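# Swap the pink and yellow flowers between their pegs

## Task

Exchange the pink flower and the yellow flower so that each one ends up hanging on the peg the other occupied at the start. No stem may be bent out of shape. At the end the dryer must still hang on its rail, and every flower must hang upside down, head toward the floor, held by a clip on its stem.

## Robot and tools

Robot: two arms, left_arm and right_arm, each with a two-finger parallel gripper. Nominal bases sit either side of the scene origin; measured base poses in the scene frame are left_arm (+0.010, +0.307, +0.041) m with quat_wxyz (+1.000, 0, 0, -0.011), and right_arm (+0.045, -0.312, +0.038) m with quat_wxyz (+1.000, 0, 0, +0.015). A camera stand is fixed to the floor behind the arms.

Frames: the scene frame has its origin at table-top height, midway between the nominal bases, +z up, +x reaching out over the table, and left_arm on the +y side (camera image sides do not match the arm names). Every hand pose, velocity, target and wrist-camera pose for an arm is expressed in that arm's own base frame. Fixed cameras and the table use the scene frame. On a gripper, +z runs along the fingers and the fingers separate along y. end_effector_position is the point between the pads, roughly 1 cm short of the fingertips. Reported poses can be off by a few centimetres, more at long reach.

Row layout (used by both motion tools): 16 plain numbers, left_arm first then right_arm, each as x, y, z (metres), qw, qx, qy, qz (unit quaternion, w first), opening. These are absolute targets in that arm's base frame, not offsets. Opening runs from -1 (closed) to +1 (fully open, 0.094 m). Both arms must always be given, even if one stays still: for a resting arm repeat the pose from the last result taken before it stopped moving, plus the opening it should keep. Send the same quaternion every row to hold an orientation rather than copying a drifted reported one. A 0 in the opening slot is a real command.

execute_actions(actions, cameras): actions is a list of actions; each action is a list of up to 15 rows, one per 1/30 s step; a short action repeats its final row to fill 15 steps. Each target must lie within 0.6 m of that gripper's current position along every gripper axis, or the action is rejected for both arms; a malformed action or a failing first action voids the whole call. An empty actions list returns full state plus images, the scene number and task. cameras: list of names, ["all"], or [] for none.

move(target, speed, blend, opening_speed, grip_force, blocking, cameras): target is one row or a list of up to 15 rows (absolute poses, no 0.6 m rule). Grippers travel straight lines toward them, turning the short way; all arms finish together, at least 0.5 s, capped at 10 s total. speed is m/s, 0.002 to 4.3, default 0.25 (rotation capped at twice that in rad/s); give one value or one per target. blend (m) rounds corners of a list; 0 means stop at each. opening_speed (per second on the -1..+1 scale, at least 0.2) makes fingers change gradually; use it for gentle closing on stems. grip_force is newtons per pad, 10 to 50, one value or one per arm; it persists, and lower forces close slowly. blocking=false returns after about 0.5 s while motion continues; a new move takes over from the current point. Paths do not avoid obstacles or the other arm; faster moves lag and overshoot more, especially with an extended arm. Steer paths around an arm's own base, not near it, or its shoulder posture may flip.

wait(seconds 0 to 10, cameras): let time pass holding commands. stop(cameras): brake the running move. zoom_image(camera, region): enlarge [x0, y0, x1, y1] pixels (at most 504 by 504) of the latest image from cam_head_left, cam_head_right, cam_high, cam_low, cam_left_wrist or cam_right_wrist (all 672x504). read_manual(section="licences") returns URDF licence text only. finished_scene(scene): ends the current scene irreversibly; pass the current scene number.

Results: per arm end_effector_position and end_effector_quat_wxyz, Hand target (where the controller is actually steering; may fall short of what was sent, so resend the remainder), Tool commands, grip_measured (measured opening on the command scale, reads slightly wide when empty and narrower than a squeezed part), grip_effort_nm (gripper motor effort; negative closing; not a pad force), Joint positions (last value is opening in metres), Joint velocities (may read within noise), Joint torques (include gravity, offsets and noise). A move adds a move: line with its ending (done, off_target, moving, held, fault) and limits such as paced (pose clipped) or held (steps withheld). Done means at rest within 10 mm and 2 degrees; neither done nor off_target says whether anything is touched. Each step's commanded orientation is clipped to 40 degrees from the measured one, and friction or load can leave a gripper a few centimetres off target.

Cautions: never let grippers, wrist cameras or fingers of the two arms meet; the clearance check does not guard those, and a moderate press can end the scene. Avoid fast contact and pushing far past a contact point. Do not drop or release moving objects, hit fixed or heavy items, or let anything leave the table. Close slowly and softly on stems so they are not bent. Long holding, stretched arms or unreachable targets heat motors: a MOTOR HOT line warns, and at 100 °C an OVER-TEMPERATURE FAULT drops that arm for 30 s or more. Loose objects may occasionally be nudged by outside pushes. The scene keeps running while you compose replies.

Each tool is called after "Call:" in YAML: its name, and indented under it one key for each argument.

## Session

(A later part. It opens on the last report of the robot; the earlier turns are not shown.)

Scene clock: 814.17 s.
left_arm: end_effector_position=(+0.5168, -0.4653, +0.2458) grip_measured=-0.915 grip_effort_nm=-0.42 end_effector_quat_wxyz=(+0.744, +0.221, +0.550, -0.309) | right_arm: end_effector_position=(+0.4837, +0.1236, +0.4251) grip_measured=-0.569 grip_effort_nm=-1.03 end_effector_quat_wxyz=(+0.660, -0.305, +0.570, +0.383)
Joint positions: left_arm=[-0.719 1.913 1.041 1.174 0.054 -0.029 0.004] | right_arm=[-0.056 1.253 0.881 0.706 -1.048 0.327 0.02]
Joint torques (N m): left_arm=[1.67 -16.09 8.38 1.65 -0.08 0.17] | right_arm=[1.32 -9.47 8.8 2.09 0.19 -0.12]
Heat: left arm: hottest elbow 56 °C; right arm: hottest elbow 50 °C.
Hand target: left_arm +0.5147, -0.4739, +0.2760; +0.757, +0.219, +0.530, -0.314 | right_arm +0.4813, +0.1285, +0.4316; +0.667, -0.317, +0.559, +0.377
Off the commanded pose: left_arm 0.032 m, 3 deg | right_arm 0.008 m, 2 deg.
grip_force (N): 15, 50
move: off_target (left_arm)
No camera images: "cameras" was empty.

Call:
move:
  target: [0.5125, -0.4722, 0.2750, 0.7568, 0.2195, 0.5299, -0.3135, -1.0, 0.4815, 0.1285, 0.4315, 0.6667, -0.3165, 0.5595, 0.3772, -0.6]
  speed: 0.08
  cameras: ["cam_low"]

Call:
zoom_image:
  camera: "cam_low"
  region: [65, 85, 125, 135]

Scene clock: 824.17 s.
left_arm: end_effector_position=(+0.5167, -0.4651, +0.2473) grip_measured=-0.915 grip_effort_nm=-0.42 end_effector_quat_wxyz=(+0.744, +0.220, +0.549, -0.309) | right_arm: end_effector_position=(+0.4837, +0.1236, +0.4251) grip_measured=-0.569 grip_effort_nm=-1.03 end_effector_quat_wxyz=(+0.660, -0.305, +0.570, +0.383)
Joint positions: left_arm=[-0.719 1.91 1.041 1.174 0.054 -0.029 0.004] | right_arm=[-0.056 1.253 0.881 0.706 -1.048 0.327 0.02]
Joint torques (N m): left_arm=[1.67 -16.5 7.58 1.88 -0.09 0.17] | right_arm=[1.32 -9.58 8.84 2.06 0.2 -0.11]
Heat: left arm: hottest elbow 55 °C; right arm: hottest elbow 50 °C.
Hand target: left_arm +0.5120, -0.4716, +0.2749; +0.757, +0.219, +0.530, -0.314 | right_arm +0.4813, +0.1285, +0.4316; +0.667, -0.317, +0.559, +0.377
Off the commanded pose: left_arm 0.029 m, 3 deg | right_arm 0.008 m, 2 deg.
grip_force (N): 15, 50
move: off_target (left_arm)
Images, in order (width x height): cam_low 672x504.

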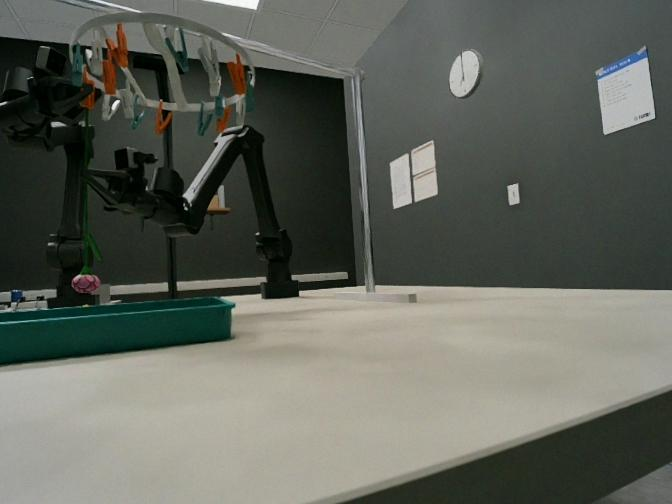

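Scaled by 8.400 from the camera's 672x504 image, which has a finer 960x720 frame.

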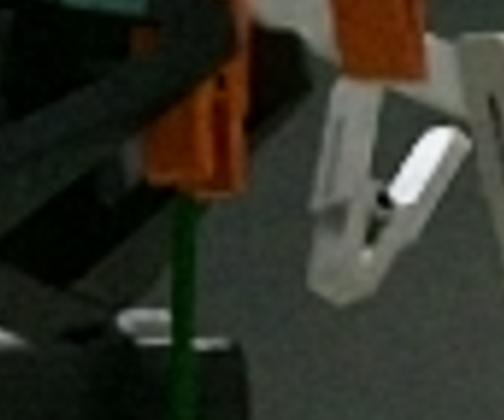

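Call:
move:
  target: [0.5110, -0.4708, 0.2920, 0.7568, 0.2195, 0.5299, -0.3135, -1.0, 0.4815, 0.1285, 0.4315, 0.6667, -0.3165, 0.5595, 0.3772, -0.6]
  speed: 0.06
  cameras: ["cam_low", "cam_right_wrist", "cam_head_right"]

Call:
zoom_image:
  camera: "cam_low"
  region: [65, 85, 125, 135]

Call:
zoom_image:
  camera: "cam_head_right"
  region: [330, 22, 384, 67]

Scene clock: 829.43 s.
left_arm: end_effector_position=(+0.5146, -0.4633, +0.2673) grip_measured=-0.915 grip_effort_nm=-0.42 end_effector_quat_wxyz=(+0.747, +0.219, +0.546, -0.310) | right_arm: end_effector_position=(+0.4837, +0.1236, +0.4251) grip_measured=-0.569 grip_effort_nm=-1.03 end_effector_quat_wxyz=(+0.660, -0.305, +0.570, +0.383)
Joint positions: left_arm=[-0.719 1.869 1.041 1.141 0.054 -0.029 0.004] | right_arm=[-0.056 1.253 0.881 0.706 -1.048 0.327 0.02]
Joint torques (N m): left_arm=[1.73 -15.74 7.94 1.66 -0.08 0.17] | right_arm=[1.44 -9.7 8.88 2.02 0.19 -0.12]
Heat: left arm: hottest elbow 54 °C; right arm: hottest elbow 50 °C.
Hand target: left_arm +0.5105, -0.4702, +0.2920; +0.757, +0.219, +0.530, -0.314 | right_arm +0.4813, +0.1285, +0.4316; +0.667, -0.317, +0.559, +0.377
Off the commanded pose: left_arm 0.026 m, 2 deg | right_arm 0.008 m, 2 deg.
grip_force (N): 15, 50
move: off_target (left_arm)
camera_calibration:
cam_right_wrist: T_world_to_cam=[[0.855335, -0.51749, -0.0246173, -0.340365], [-0.155423, -0.210982, -0.965055, 0.551778], [0.494212, 0.829271, -0.26089, -0.141808], [0, 0, 0, 1]] pos_world=[0.446968, 0.0578772, 0.487121]
Images, in order (width x height): cam_head_right 672x504, cam_low 672x504, cam_right_wrist 672x504.

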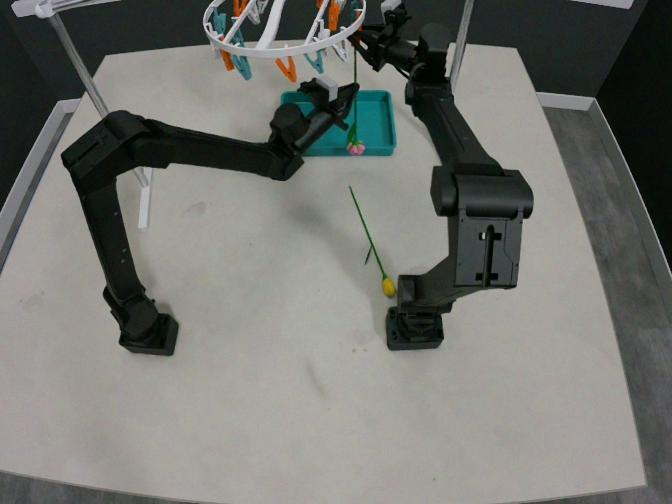

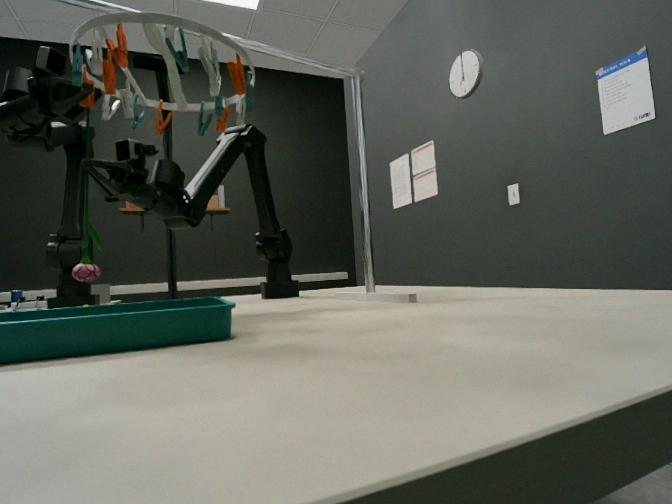

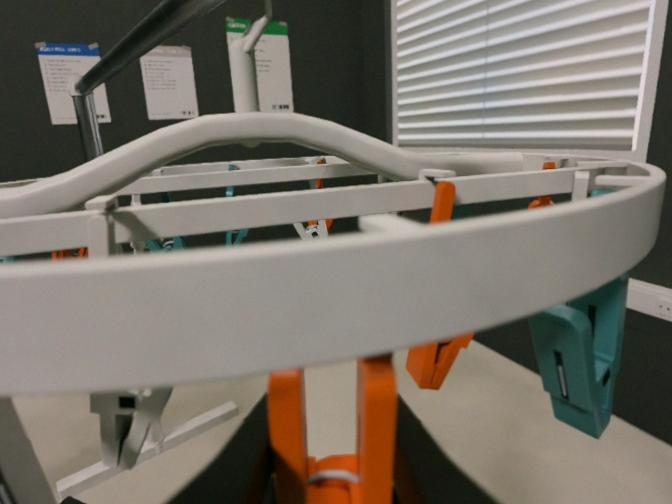

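Scaled by 8.400 from the camera's 672x504 image, which has a finer 960x720 frame.

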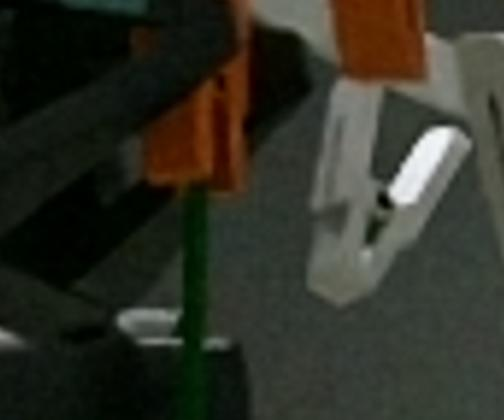

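Scaled by 9.333 from the camera's 672x504 image, which has a finer 960x720 frame.

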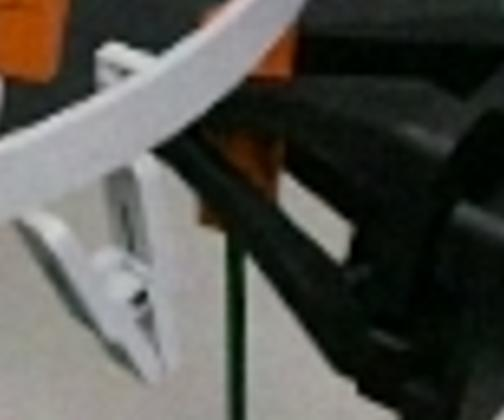

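Call:
move:
  target: [0.5110, -0.4708, 0.2920, 0.7568, 0.2195, 0.5299, -0.3135, -1.0, 0.4815, 0.1285, 0.4315, 0.6667, -0.3165, 0.5595, 0.3772, -0.1]
  speed: 0.06
  opening_speed: 0.3
  cameras: ["cam_low", "cam_right_wrist", "cam_head_right"]

Call:
zoom_image:
  camera: "cam_low"
  region: [65, 85, 125, 135]

Call:
zoom_image:
  camera: "cam_right_wrist"
  region: [180, 330, 460, 504]

Scene clock: 836.10 s.
left_arm: end_effector_position=(+0.5146, -0.4633, +0.2673) grip_measured=-0.915 grip_effort_nm=-0.42 end_effector_quat_wxyz=(+0.747, +0.219, +0.546, -0.310) | right_arm: end_effector_position=(+0.4837, +0.1236, +0.4251) grip_measured=-0.102 grip_effort_nm=0.07 end_effector_quat_wxyz=(+0.660, -0.305, +0.570, +0.383)
Joint positions: left_arm=[-0.719 1.869 1.041 1.141 0.054 -0.029 0.004] | right_arm=[-0.056 1.253 0.881 0.706 -1.048 0.326 0.042]
Joint torques (N m): left_arm=[1.67 -15.74 7.94 1.58 -0.08 0.17] | right_arm=[1.08 -9.64 8.83 1.99 0.2 -0.12]
Heat: left arm: hottest elbow 54 °C; right arm: hottest elbow 50 °C.
Hand target: left_arm +0.5105, -0.4702, +0.2920; +0.757, +0.219, +0.530, -0.314 | right_arm +0.4813, +0.1285, +0.4316; +0.667, -0.317, +0.559, +0.377
Off the commanded pose: left_arm 0.026 m, 2 deg | right_arm 0.008 m, 2 deg.
grip_force (N): 15, 50
move: off_target (left_arm)
camera_calibration:
cam_right_wrist: T_world_to_cam=[[0.855281, -0.517598, -0.0242112, -0.340533], [-0.155111, -0.211165, -0.965065, 0.551655], [0.494403, 0.829157, -0.260891, -0.141886], [0, 0, 0, 1]] pos_world=[0.446968, 0.0578771, 0.487121]
Images, in order (width x height): cam_head_right 672x504, cam_low 672x504, cam_right_wrist 672x504.

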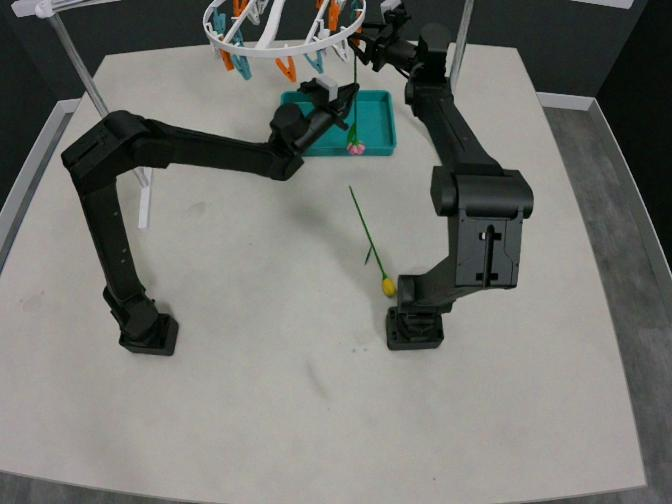

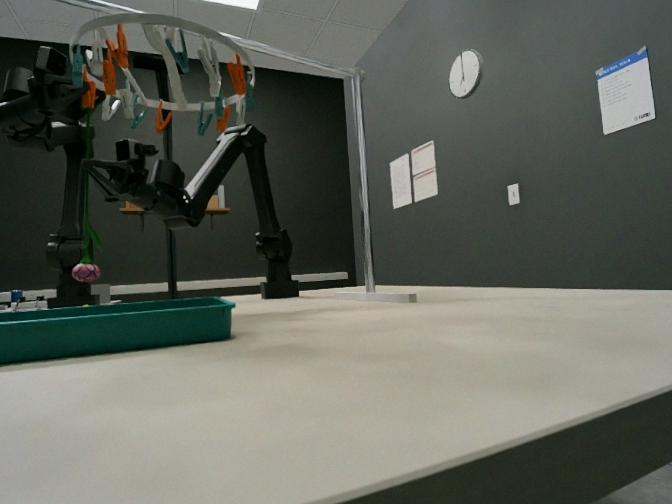

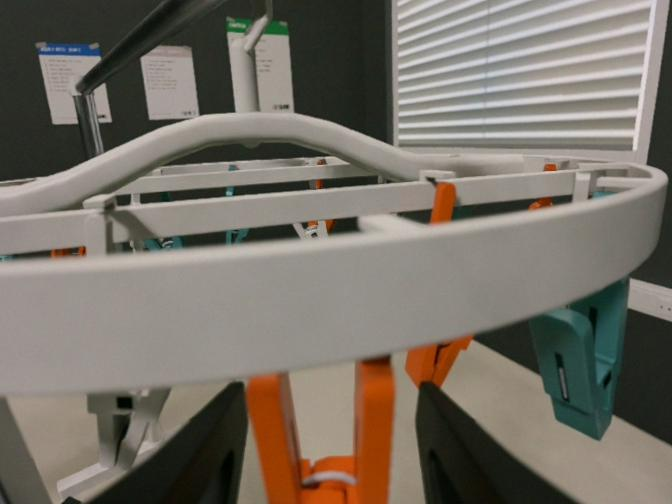

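Scaled by 8.400 from the camera's 672x504 image, which has a finer 960x720 frame.

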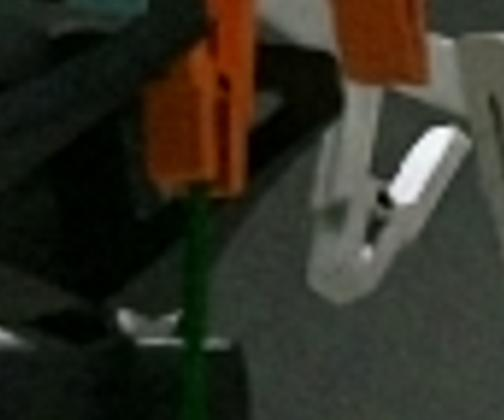

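Scaled by 1.800 from the camera's 672x504 image, which has a finer 960x720 frame.

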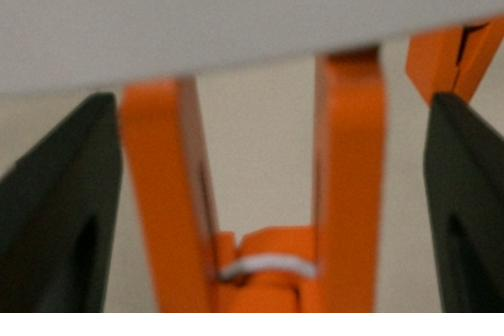

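Call:
move:
  target:
    - [0.5110, -0.4708, 0.2920, 0.7568, 0.2195, 0.5299, -0.3135, -1.0, 0.4215, 0.0245, 0.4316, 0.6667, -0.3165, 0.5595, 0.3772, -0.1]
    - [0.5110, -0.4708, 0.2920, 0.7568, 0.2195, 0.5299, -0.3135, -1.0, 0.3500, -0.0800, 0.4400, 0.6667, -0.3165, 0.5595, 0.3772, -0.1]
  speed: [0.12, 0.3]
  cameras: ["cam_low", "cam_head_right", "cam_high", "cam_right_wrist"]

Call:
zoom_image:
  camera: "cam_low"
  region: [65, 70, 125, 130]

Call:
zoom_image:
  camera: "cam_head_right"
  region: [330, 22, 384, 67]

Scene clock: 855.10 s.
left_arm: end_effector_position=(+0.5146, -0.4633, +0.2673) grip_measured=-0.915 grip_effort_nm=-0.42 end_effector_quat_wxyz=(+0.747, +0.219, +0.546, -0.310) | right_arm: end_effector_position=(+0.3499, -0.0747, +0.4463) grip_measured=-0.101 grip_effort_nm=0.07 end_effector_quat_wxyz=(+0.676, -0.270, +0.619, +0.294)
Joint positions: left_arm=[-0.719 1.869 1.041 1.141 0.054 -0.029 0.004] | right_arm=[-0.714 1.137 0.76 1.57 -1.475 1.192 0.042]
Joint torques (N m): left_arm=[1.67 -15.79 7.94 1.57 -0.08 0.17] | right_arm=[-0.03 -4.42 6.71 0.7 0.73 0.19]
Heat: left arm: hottest elbow 53 °C; right arm: hottest elbow 50 °C.
Hand target: left_arm +0.5105, -0.4702, +0.2920; +0.757, +0.219, +0.530, -0.314 | right_arm +0.3506, -0.0793, +0.4402; +0.675, -0.258, +0.623, +0.300
Off the commanded pose: left_arm 0.026 m, 2 deg | right_arm 0.008 m, 13 deg.
joint sent to its limit (right arm) — joint 4 (wrist pitch), upper limit. The joint targets are off in orientation, not in position.
grip_force (N): 15, 50
move: off_target (left_arm, right_arm)
camera_calibration:
cam_right_wrist: T_world_to_cam=[[0.735276, -0.677701, 0.00954325, -0.313209], [-0.219206, -0.251106, -0.942812, 0.519026], [0.641341, 0.691135, -0.333188, 0.0647537], [0, 0, 0, 1]] pos_world=[0.30254, -0.126685, 0.513909]
Images, in order (width x height): cam_head_right 672x504, cam_high 672x504, cam_low 672x504, cam_right_wrist 672x504.

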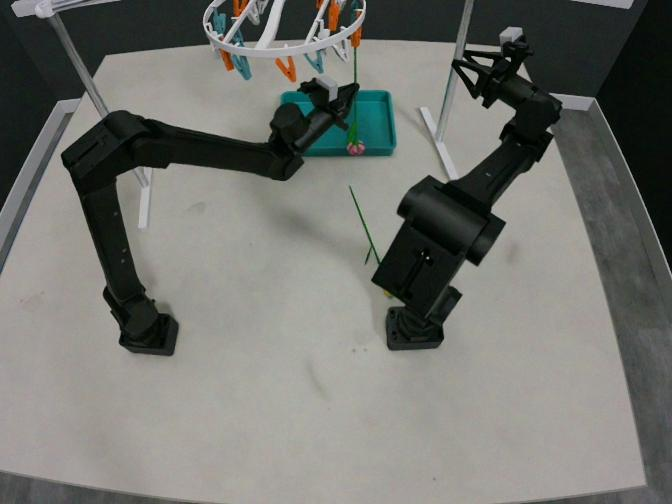

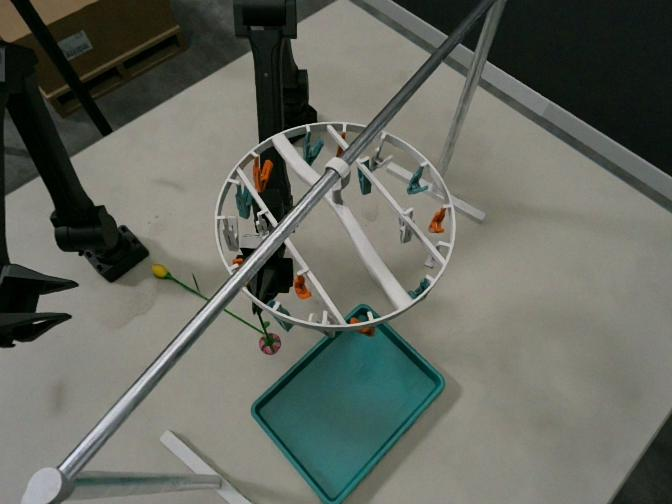

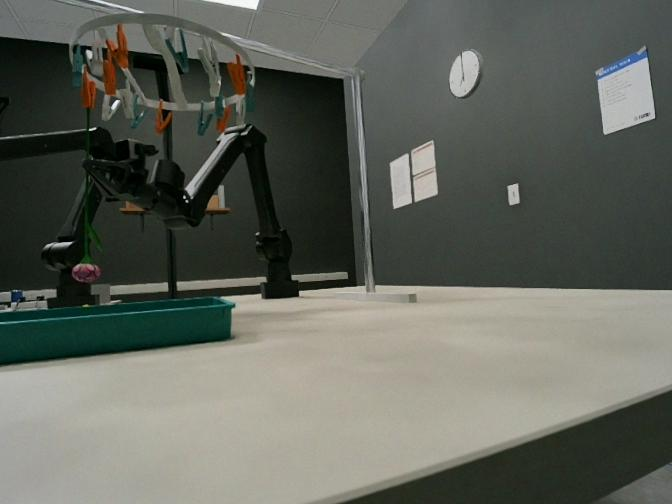

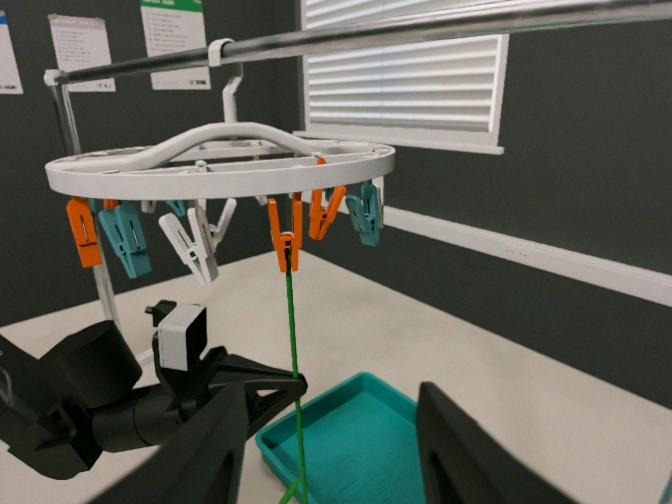

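Scaled by 8.400 from the camera's 672x504 image, which has a finer 960x720 frame.

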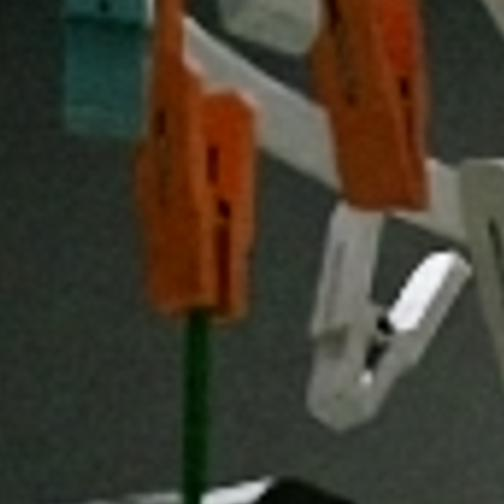

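Scaled by 9.333 from the camera's 672x504 image, which has a finer 960x720 frame.

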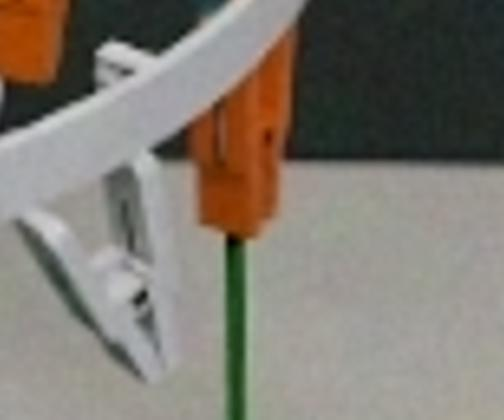

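Call:
move:
  target:
    - [0.5110, -0.4708, 0.2920, 0.7568, 0.2195, 0.5299, -0.3135, -0.5, 0.3500, -0.0747, 0.4463, 0.676, -0.270, 0.619, 0.294, -0.1]
    - [0.4190, -0.3788, 0.2920, 0.7568, 0.2195, 0.5299, -0.3135, -0.5, 0.3500, -0.0747, 0.4463, 0.676, -0.270, 0.619, 0.294, -0.1]
  speed: 0.12
  opening_speed: 0.3
  cameras: ["cam_low", "cam_head_right", "cam_high", "cam_right_wrist", "cam_left_wrist"]

Call:
zoom_image:
  camera: "cam_right_wrist"
  region: [200, 160, 400, 320]

Scene clock: 863.83 s.
left_arm: end_effector_position=(+0.4211, -0.3839, +0.2771) grip_measured=-0.502 grip_effort_nm=0.06 end_effector_quat_wxyz=(+0.745, +0.223, +0.545, -0.313) | right_arm: end_effector_position=(+0.3499, -0.0747, +0.4463) grip_measured=-0.101 grip_effort_nm=0.07 end_effector_quat_wxyz=(+0.676, -0.269, +0.619, +0.295)
Joint positions: left_arm=[-0.719 1.608 0.683 1.236 0.064 -0.029 0.023] | right_arm=[-0.714 1.137 0.76 1.57 -1.475 1.192 0.042]
Joint torques (N m): left_arm=[2.9 -11.28 5.78 2.77 0.14 0.11] | right_arm=[0.56 -5.3 7.51 0.27 0.6 0.01]
Heat: left arm: hottest elbow 53 °C; right arm: hottest elbow 48 °C.
Hand target: left_arm +0.4190, -0.3789, +0.2917; +0.757, +0.219, +0.530, -0.313 | right_arm +0.3500, -0.0748, +0.4463; +0.676, -0.270, +0.619, +0.294
Off the commanded pose: left_arm 0.016 m, 2 deg | right_arm 0.000 m, 0 deg.
grip_force (N): 15, 50
move: off_target (left_arm)
camera_calibration:
cam_left_wrist: T_world_to_cam=[[-0.702913, -0.711265, -0.00376071, 0.0238819], [-0.0851807, 0.0894273, -0.992344, 0.382977], [0.706156, -0.697212, -0.123446, -0.438468], [0, 0, 0, 1]] pos_world=[0.359036, -0.322967, 0.326008]
cam_right_wrist: T_world_to_cam=[[0.735362, -0.677617, 0.00882288, -0.312928], [-0.219681, -0.250678, -0.942815, 0.519247], [0.641079, 0.691373, -0.333198, 0.0648038], [0, 0, 0, 1]] pos_world=[0.30264, -0.126685, 0.513908]
Images, in order (width x height): cam_head_right 672x504, cam_high 672x504, cam_low 672x504, cam_left_wrist 672x504, cam_right_wrist 672x504.

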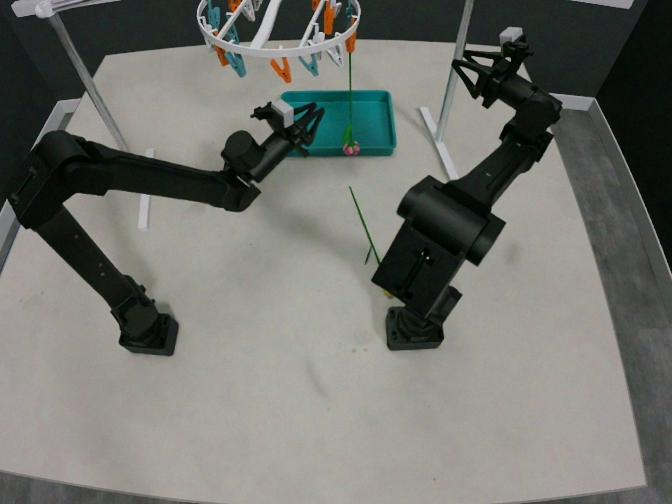

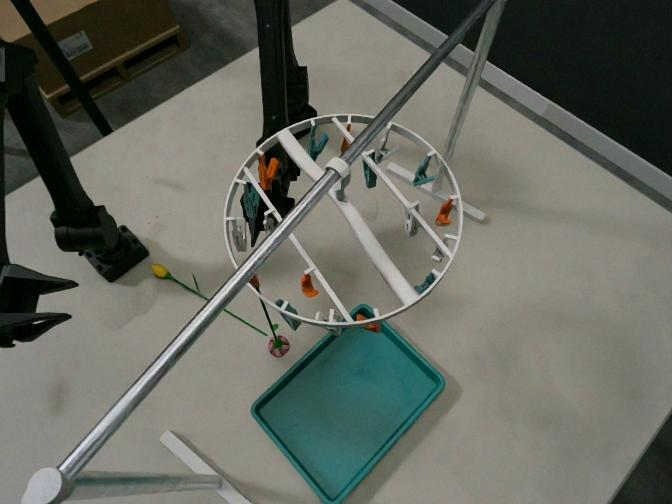

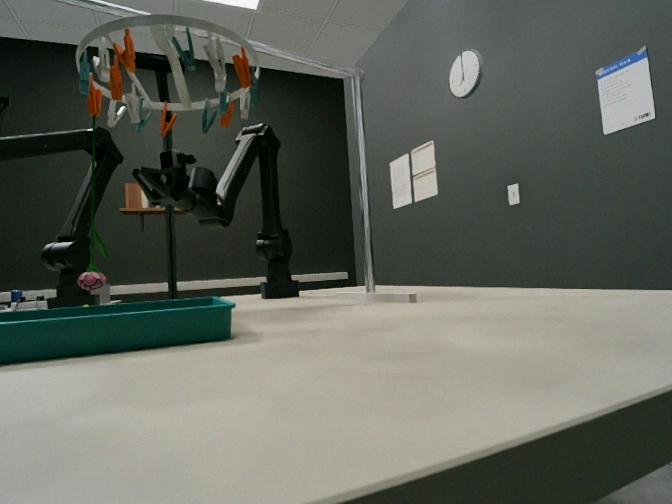

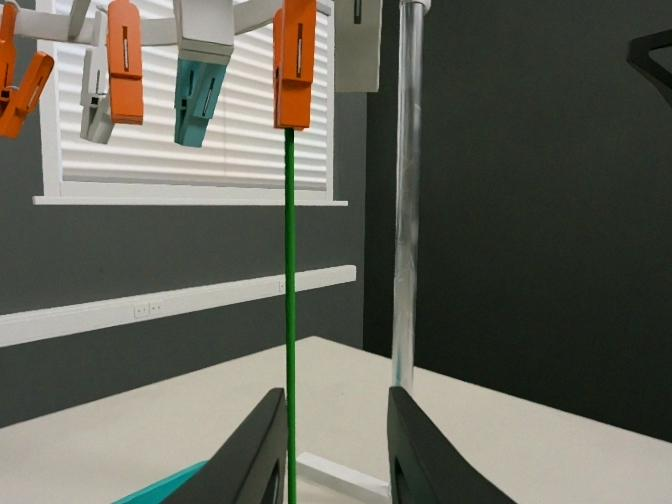

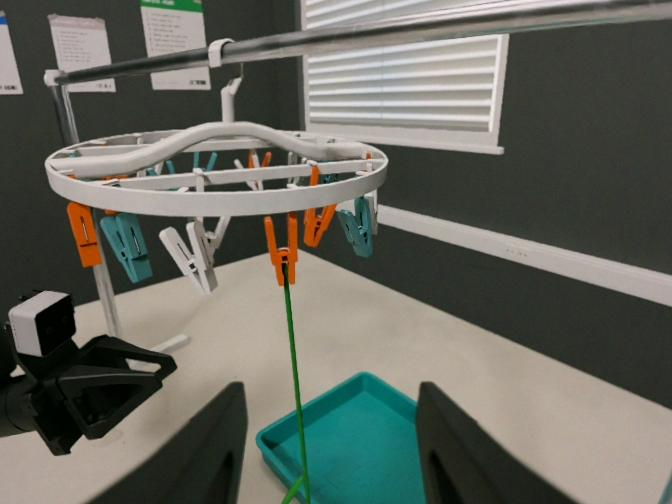

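Scaled by 2.520 from the camera's 672x504 image, which has a finer 960x720 frame.

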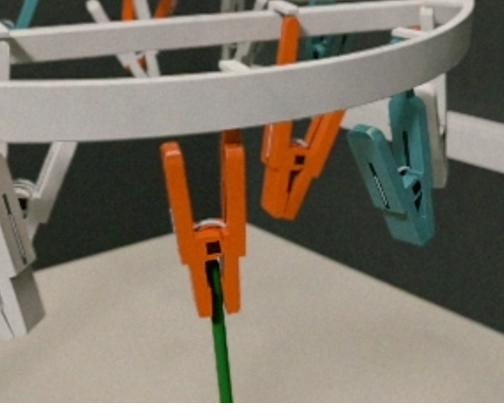

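Call:
move:
  target:
    - [0.3700, -0.4300, 0.2400, 0.4600, 0.0300, 0.8850, -0.0700, -0.4, 0.3500, -0.0747, 0.4463, 0.676, -0.270, 0.619, 0.294, -0.1]
    - [0.3450, -0.5150, 0.1000, 0.1032, -0.1556, 0.9823, 0.0164, -0.4, 0.3500, -0.0747, 0.4463, 0.676, -0.270, 0.619, 0.294, -0.1]
  speed: 0.35
  blend: [0.05, 0]
  cameras: ["cam_left_wrist", "cam_head_left", "cam_head_right"]

Scene clock: 883.53 s.
left_arm: end_effector_position=(+0.3310, -0.5035, +0.0878) grip_measured=-0.402 grip_effort_nm=0.06 end_effector_quat_wxyz=(+0.099, -0.143, +0.984, +0.031) | right_arm: end_effector_position=(+0.3499, -0.0747, +0.4463) grip_measured=-0.101 grip_effort_nm=0.08 end_effector_quat_wxyz=(+0.676, -0.269, +0.619, +0.295)
Joint positions: left_arm=[-1.048 1.979 1.663 -1.238 -0.207 -1.335 0.028] | right_arm=[-0.714 1.137 0.76 1.57 -1.475 1.192 0.042]
Joint torques (N m): left_arm=[3.37 -15.56 11.23 0.05 -0.04 -0.09] | right_arm=[0.62 -5.25 7.5 0.21 0.61 0]
Heat: left arm: hottest elbow 53 °C; right arm: hottest elbow 46 °C.
Hand target: left_arm +0.3447, -0.5141, +0.1003; +0.104, -0.155, +0.982, +0.016 | right_arm +0.3500, -0.0748, +0.4463; +0.676, -0.270, +0.619, +0.294
Off the commanded pose: left_arm 0.022 m, 2 deg | right_arm 0.000 m, 0 deg.
grip_force (N): 15, 50
move: off_target (left_arm)
camera_calibration:
cam_left_wrist: T_world_to_cam=[[0.276069, -0.960302, -0.0400656, -0.571494], [-0.933409, -0.277812, 0.227086, 0.186942], [-0.229202, -0.025294, -0.97305, 0.240998], [0, 0, 0, 1]] pos_world=[0.387502, -0.490777, 0.169154]
Images, in order (width x height): cam_head_left 672x504, cam_head_right 672x504, cam_left_wrist 672x504.

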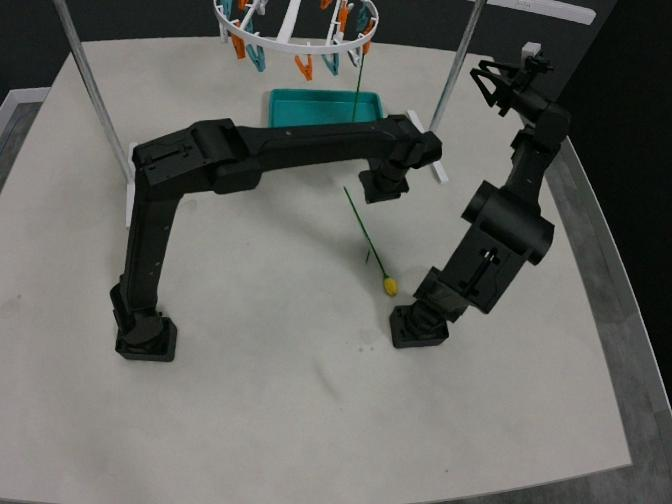

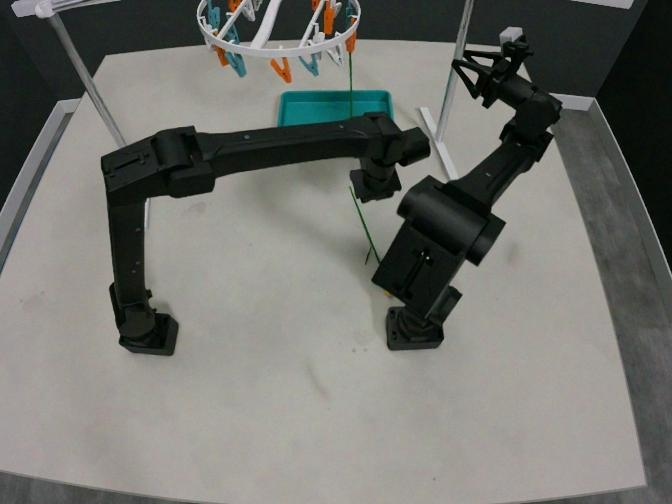

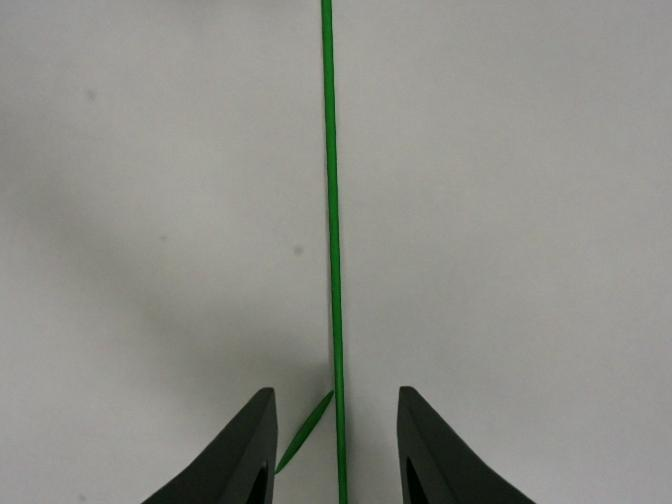

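Call:
move:
  target: [0.3450, -0.5100, 0.0350, 0.1032, -0.1556, 0.9823, 0.0164, -0.4, 0.3500, -0.0747, 0.4463, 0.676, -0.270, 0.619, 0.294, -0.1]
  speed: 0.15
  cameras: ["cam_left_wrist"]

Scene clock: 902.83 s.
left_arm: end_effector_position=(+0.3365, -0.5092, +0.0366) grip_measured=-0.402 grip_effort_nm=0.06 end_effector_quat_wxyz=(+0.102, -0.146, +0.984, +0.022) | right_arm: end_effector_position=(+0.3499, -0.0747, +0.4463) grip_measured=-0.101 grip_effort_nm=0.07 end_effector_quat_wxyz=(+0.676, -0.269, +0.619, +0.295)
Joint positions: left_arm=[-1.045 2.038 1.613 -1.112 -0.207 -1.336 0.028] | right_arm=[-0.714 1.137 0.76 1.57 -1.475 1.192 0.042]
Joint torques (N m): left_arm=[3.49 -16.26 7.6 0.99 -0.05 -0.02] | right_arm=[0.56 -5.3 7.46 0.27 0.62 0]
Heat: left arm: hottest elbow 57 °C; right arm: hottest elbow 45 °C.
Hand target: left_arm +0.3450, -0.5098, +0.0350; +0.103, -0.156, +0.982, +0.016 | right_arm +0.3500, -0.0748, +0.4463; +0.676, -0.270, +0.619, +0.294
Off the commanded pose: left_arm 0.009 m, 1 deg | right_arm 0.000 m, 0 deg.
grip_force (N): 15, 50
move: done
camera_calibration:
cam_left_wrist: T_world_to_cam=[[0.280269, -0.959661, -0.0223801, -0.582284], [-0.93415, -0.278036, 0.223738, 0.202406], [-0.220935, -0.0418005, -0.974392, 0.181126], [0, 0, 0, 1]] pos_world=[0.392291, -0.494947, 0.118171]
Images, in order (width x height): cam_left_wrist 672x504.

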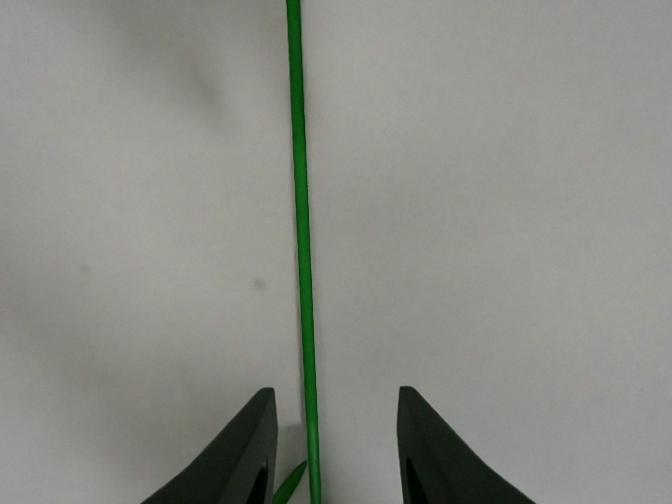

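Call:
move:
  target: [0.3395, -0.4960, 0.0020, 0.1029, -0.1727, 0.9794, 0.0182, -0.4, 0.3500, -0.0747, 0.4463, 0.676, -0.270, 0.619, 0.294, -0.1]
  speed: 0.12
  cameras: ["cam_left_wrist"]

Scene clock: 915.13 s.
left_arm: end_effector_position=(+0.3330, -0.4982, +0.0104) grip_measured=-0.402 grip_effort_nm=0.06 end_effector_quat_wxyz=(+0.104, -0.162, +0.981, +0.018) | right_arm: end_effector_position=(+0.3499, -0.0747, +0.4463) grip_measured=-0.101 grip_effort_nm=0.08 end_effector_quat_wxyz=(+0.676, -0.269, +0.619, +0.295)
Joint positions: left_arm=[-1.04 2.038 1.537 -1.028 -0.207 -1.363 0.028] | right_arm=[-0.714 1.137 0.76 1.57 -1.475 1.192 0.042]
Joint torques (N m): left_arm=[3.37 -15.5 6.91 1.06 -0.11 -0.06] | right_arm=[0.44 -5.3 7.46 0.24 0.61 0]
Heat: left arm: hottest elbow 56 °C; right arm: hottest elbow 44 °C.
Hand target: left_arm +0.3394, -0.4958, +0.0022; +0.103, -0.173, +0.979, +0.018 | right_arm +0.3500, -0.0748, +0.4463; +0.676, -0.270, +0.619, +0.294
Off the commanded pose: left_arm 0.011 m, 1 deg | right_arm 0.000 m, 0 deg.
grip_force (N): 15, 50
move: off_target (left_arm)
camera_calibration:
cam_left_wrist: T_world_to_cam=[[0.31009, -0.950659, -0.00959056, -0.576858], [-0.926345, -0.304398, 0.22187, 0.192333], [-0.213842, -0.0599157, -0.975029, 0.14388], [0, 0, 0, 1]] pos_world=[0.387813, -0.481228, 0.0920821]
Images, in order (width x height): cam_left_wrist 672x504.

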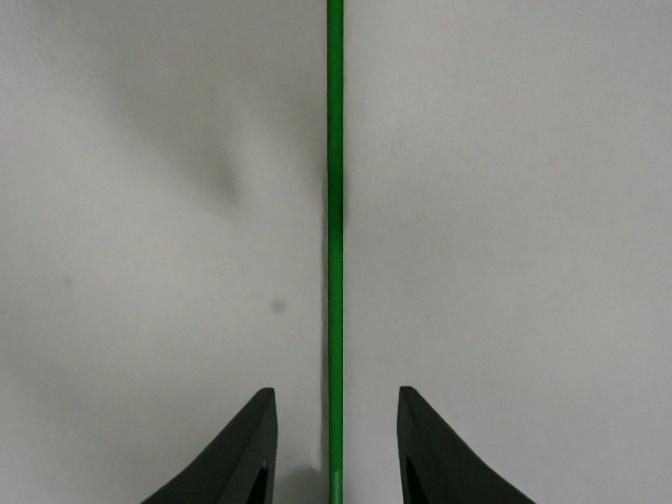

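Call:
move:
  target: [0.3395, -0.4958, -0.0300, 0.1029, -0.1727, 0.9794, 0.0182, -0.4, 0.3500, -0.0747, 0.4463, 0.676, -0.270, 0.619, 0.294, -0.1]
  speed: 0.06
  cameras: ["cam_left_wrist"]

Scene clock: 919.37 s.
left_arm: end_effector_position=(+0.3325, -0.4974, -0.0233) grip_measured=-0.402 grip_effort_nm=0.06 end_effector_quat_wxyz=(+0.103, -0.162, +0.981, +0.020) | right_arm: end_effector_position=(+0.3499, -0.0747, +0.4463) grip_measured=-0.101 grip_effort_nm=0.08 end_effector_quat_wxyz=(+0.676, -0.269, +0.619, +0.295)
Joint positions: left_arm=[-1.04 2.083 1.512 -0.962 -0.207 -1.364 0.028] | right_arm=[-0.714 1.137 0.76 1.57 -1.475 1.192 0.042]
Joint torques (N m): left_arm=[3.37 -16.21 6.76 0.99 -0.1 -0.06] | right_arm=[0.56 -5.3 7.5 0.24 0.62 0.01]
Heat: left arm: hottest elbow 55 °C; right arm: hottest elbow 44 °C.
Hand target: left_arm +0.3394, -0.4955, -0.0299; +0.103, -0.173, +0.979, +0.018 | right_arm +0.3500, -0.0748, +0.4463; +0.676, -0.270, +0.619, +0.294
Off the commanded pose: left_arm 0.010 m, 1 deg | right_arm 0.000 m, 0 deg.
grip_force (N): 15, 50
move: done
camera_calibration:
cam_left_wrist: T_world_to_cam=[[0.310719, -0.950411, -0.0131325, -0.576443], [-0.925717, -0.305723, 0.222668, 0.198791], [-0.215641, -0.0570304, -0.974806, 0.113062], [0, 0, 0, 1]] pos_world=[0.387517, -0.480634, 0.0583791]
Images, in order (width x height): cam_left_wrist 672x504.

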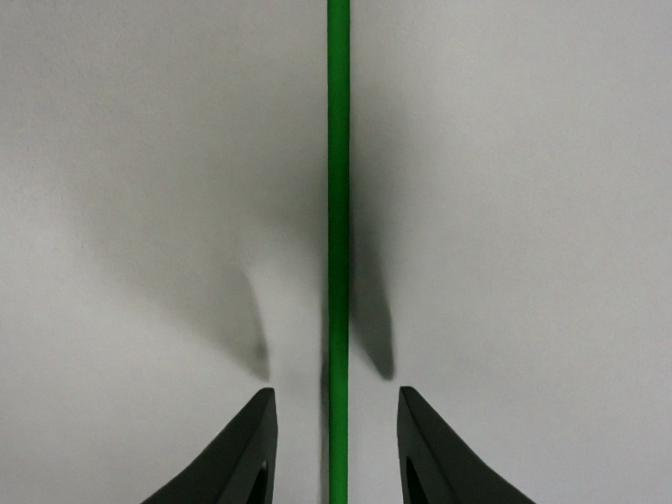

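Call:
move:
  target: [0.3395, -0.4958, -0.0300, 0.1029, -0.1727, 0.9794, 0.0182, -1.0, 0.3500, -0.0747, 0.4463, 0.676, -0.270, 0.619, 0.294, -0.1]
  speed: 0.06
  opening_speed: 0.6
  cameras: ["cam_left_wrist"]

Scene clock: 924.70 s.
left_arm: end_effector_position=(+0.3325, -0.4974, -0.0233) grip_measured=-0.997 grip_effort_nm=-0.17 end_effector_quat_wxyz=(+0.103, -0.162, +0.981, +0.020) | right_arm: end_effector_position=(+0.3499, -0.0747, +0.4463) grip_measured=-0.101 grip_effort_nm=0.07 end_effector_quat_wxyz=(+0.676, -0.269, +0.619, +0.295)
Joint positions: left_arm=[-1.04 2.083 1.512 -0.962 -0.207 -1.364 0] | right_arm=[-0.714 1.137 0.76 1.57 -1.475 1.192 0.042]
Joint torques (N m): left_arm=[3.43 -15.91 6.76 0.99 -0.11 -0.06] | right_arm=[0.44 -5.42 7.45 0.21 0.61 0.02]
Heat: left arm: hottest elbow 55 °C; right arm: hottest elbow 44 °C.
Hand target: left_arm +0.3394, -0.4955, -0.0299; +0.103, -0.173, +0.979, +0.018 | right_arm +0.3500, -0.0748, +0.4463; +0.676, -0.270, +0.619, +0.294
Off the commanded pose: left_arm 0.010 m, 1 deg | right_arm 0.000 m, 0 deg.
grip_force (N): 15, 50
move: done
camera_calibration:
cam_left_wrist: T_world_to_cam=[[0.310719, -0.950411, -0.0131325, -0.576443], [-0.925717, -0.305723, 0.222668, 0.198791], [-0.215641, -0.0570304, -0.974806, 0.113062], [0, 0, 0, 1]] pos_world=[0.387517, -0.480634, 0.0583791]
Images, in order (width x height): cam_left_wrist 672x504.

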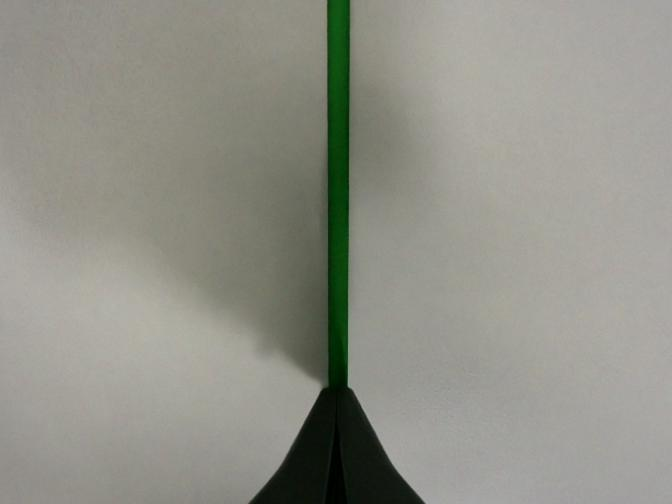

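Call:
move:
  target:
    - [0.3395, -0.4958, -0.0300, 0.1029, -0.1727, 0.9794, 0.0182, -0.5, 0.3500, -0.0747, 0.4463, 0.676, -0.270, 0.619, 0.294, -0.1]
    - [0.3395, -0.4958, -0.0400, 0.1029, -0.1727, 0.9794, 0.0182, -0.5, 0.3500, -0.0747, 0.4463, 0.676, -0.270, 0.619, 0.294, -0.1]
  speed: 0.03
  cameras: ["cam_left_wrist"]

Scene clock: 929.40 s.
left_arm: end_effector_position=(+0.3341, -0.5001, -0.0292) grip_measured=-0.502 grip_effort_nm=0.06 end_effector_quat_wxyz=(+0.105, -0.163, +0.981, +0.015) | right_arm: end_effector_position=(+0.3499, -0.0747, +0.4463) grip_measured=-0.101 grip_effort_nm=0.07 end_effector_quat_wxyz=(+0.676, -0.269, +0.619, +0.295)
Joint positions: left_arm=[-1.04 2.094 1.512 -0.942 -0.207 -1.364 0.023] | right_arm=[-0.714 1.137 0.76 1.57 -1.475 1.192 0.042]
Joint torques (N m): left_arm=[3.37 -15.62 6.35 1.05 -0.1 -0.05] | right_arm=[0.44 -5.36 7.5 0.25 0.6 0.01]
Heat: left arm: hottest elbow 54 °C; right arm: hottest elbow 44 °C.
Hand target: left_arm +0.3393, -0.4955, -0.0398; +0.103, -0.173, +0.979, +0.018 | right_arm +0.3500, -0.0748, +0.4463; +0.676, -0.270, +0.619, +0.294
Off the commanded pose: left_arm 0.013 m, 1 deg | right_arm 0.000 m, 0 deg.
grip_force (N): 15, 50
move: off_target (left_arm)
camera_calibration:
cam_left_wrist: T_world_to_cam=[[0.310728, -0.95049, -0.00420526, -0.579381], [-0.926747, -0.303943, 0.220812, 0.201904], [-0.211157, -0.0647151, -0.975307, 0.102128], [0, 0, 0, 1]] pos_world=[0.388708, -0.48272, 0.0525868]
Images, in order (width x height): cam_left_wrist 672x504.

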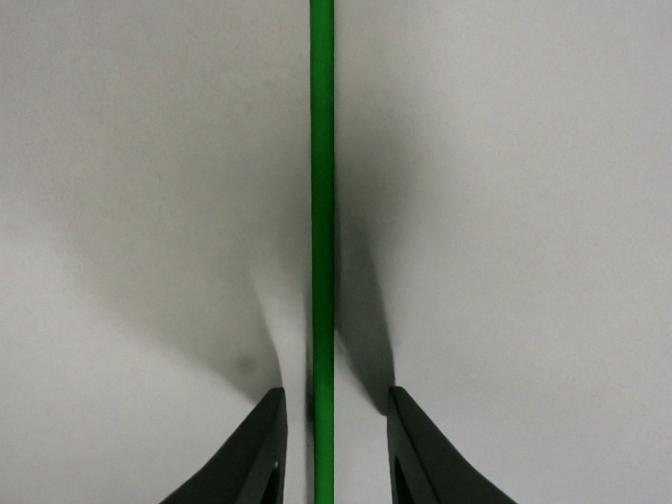

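Call:
move:
  target: [0.3395, -0.4958, -0.0400, 0.1029, -0.1727, 0.9794, 0.0182, -1.0, 0.3500, -0.0747, 0.4463, 0.676, -0.270, 0.619, 0.294, -0.1]
  speed: 0.06
  opening_speed: 0.6
  cameras: ["cam_left_wrist"]

Scene clock: 935.10 s.
left_arm: end_effector_position=(+0.3342, -0.5002, -0.0292) grip_measured=-0.916 grip_effort_nm=-0.39 end_effector_quat_wxyz=(+0.105, -0.163, +0.981, +0.015) | right_arm: end_effector_position=(+0.3499, -0.0747, +0.4463) grip_measured=-0.101 grip_effort_nm=0.07 end_effector_quat_wxyz=(+0.676, -0.269, +0.619, +0.295)
Joint positions: left_arm=[-1.04 2.094 1.512 -0.942 -0.207 -1.365 0.004] | right_arm=[-0.714 1.137 0.76 1.57 -1.475 1.192 0.042]
Joint torques (N m): left_arm=[3.43 -15.62 6.35 1.02 -0.11 -0.05] | right_arm=[0.62 -5.3 7.46 0.24 0.62 0]
Heat: left arm: hottest elbow 53 °C; right arm: hottest elbow 44 °C.
Hand target: left_arm +0.3394, -0.4956, -0.0398; +0.103, -0.173, +0.979, +0.018 | right_arm +0.3500, -0.0748, +0.4463; +0.676, -0.270, +0.619, +0.294
Off the commanded pose: left_arm 0.013 m, 1 deg | right_arm 0.000 m, 0 deg.
grip_force (N): 15, 50
move: off_target (left_arm)
camera_calibration:
cam_left_wrist: T_world_to_cam=[[0.311137, -0.950358, -0.00371653, -0.579502], [-0.926681, -0.304248, 0.220669, 0.201738], [-0.210845, -0.0652141, -0.975342, 0.101768], [0, 0, 0, 1]] pos_world=[0.388708, -0.482719, 0.0525872]
Images, in order (width x height): cam_left_wrist 672x504.

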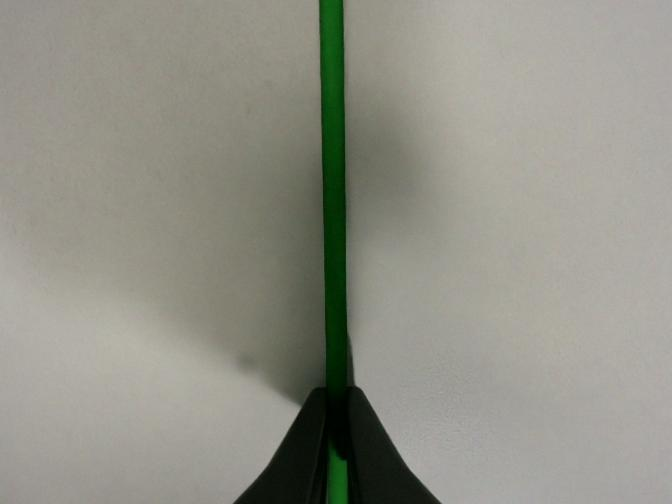

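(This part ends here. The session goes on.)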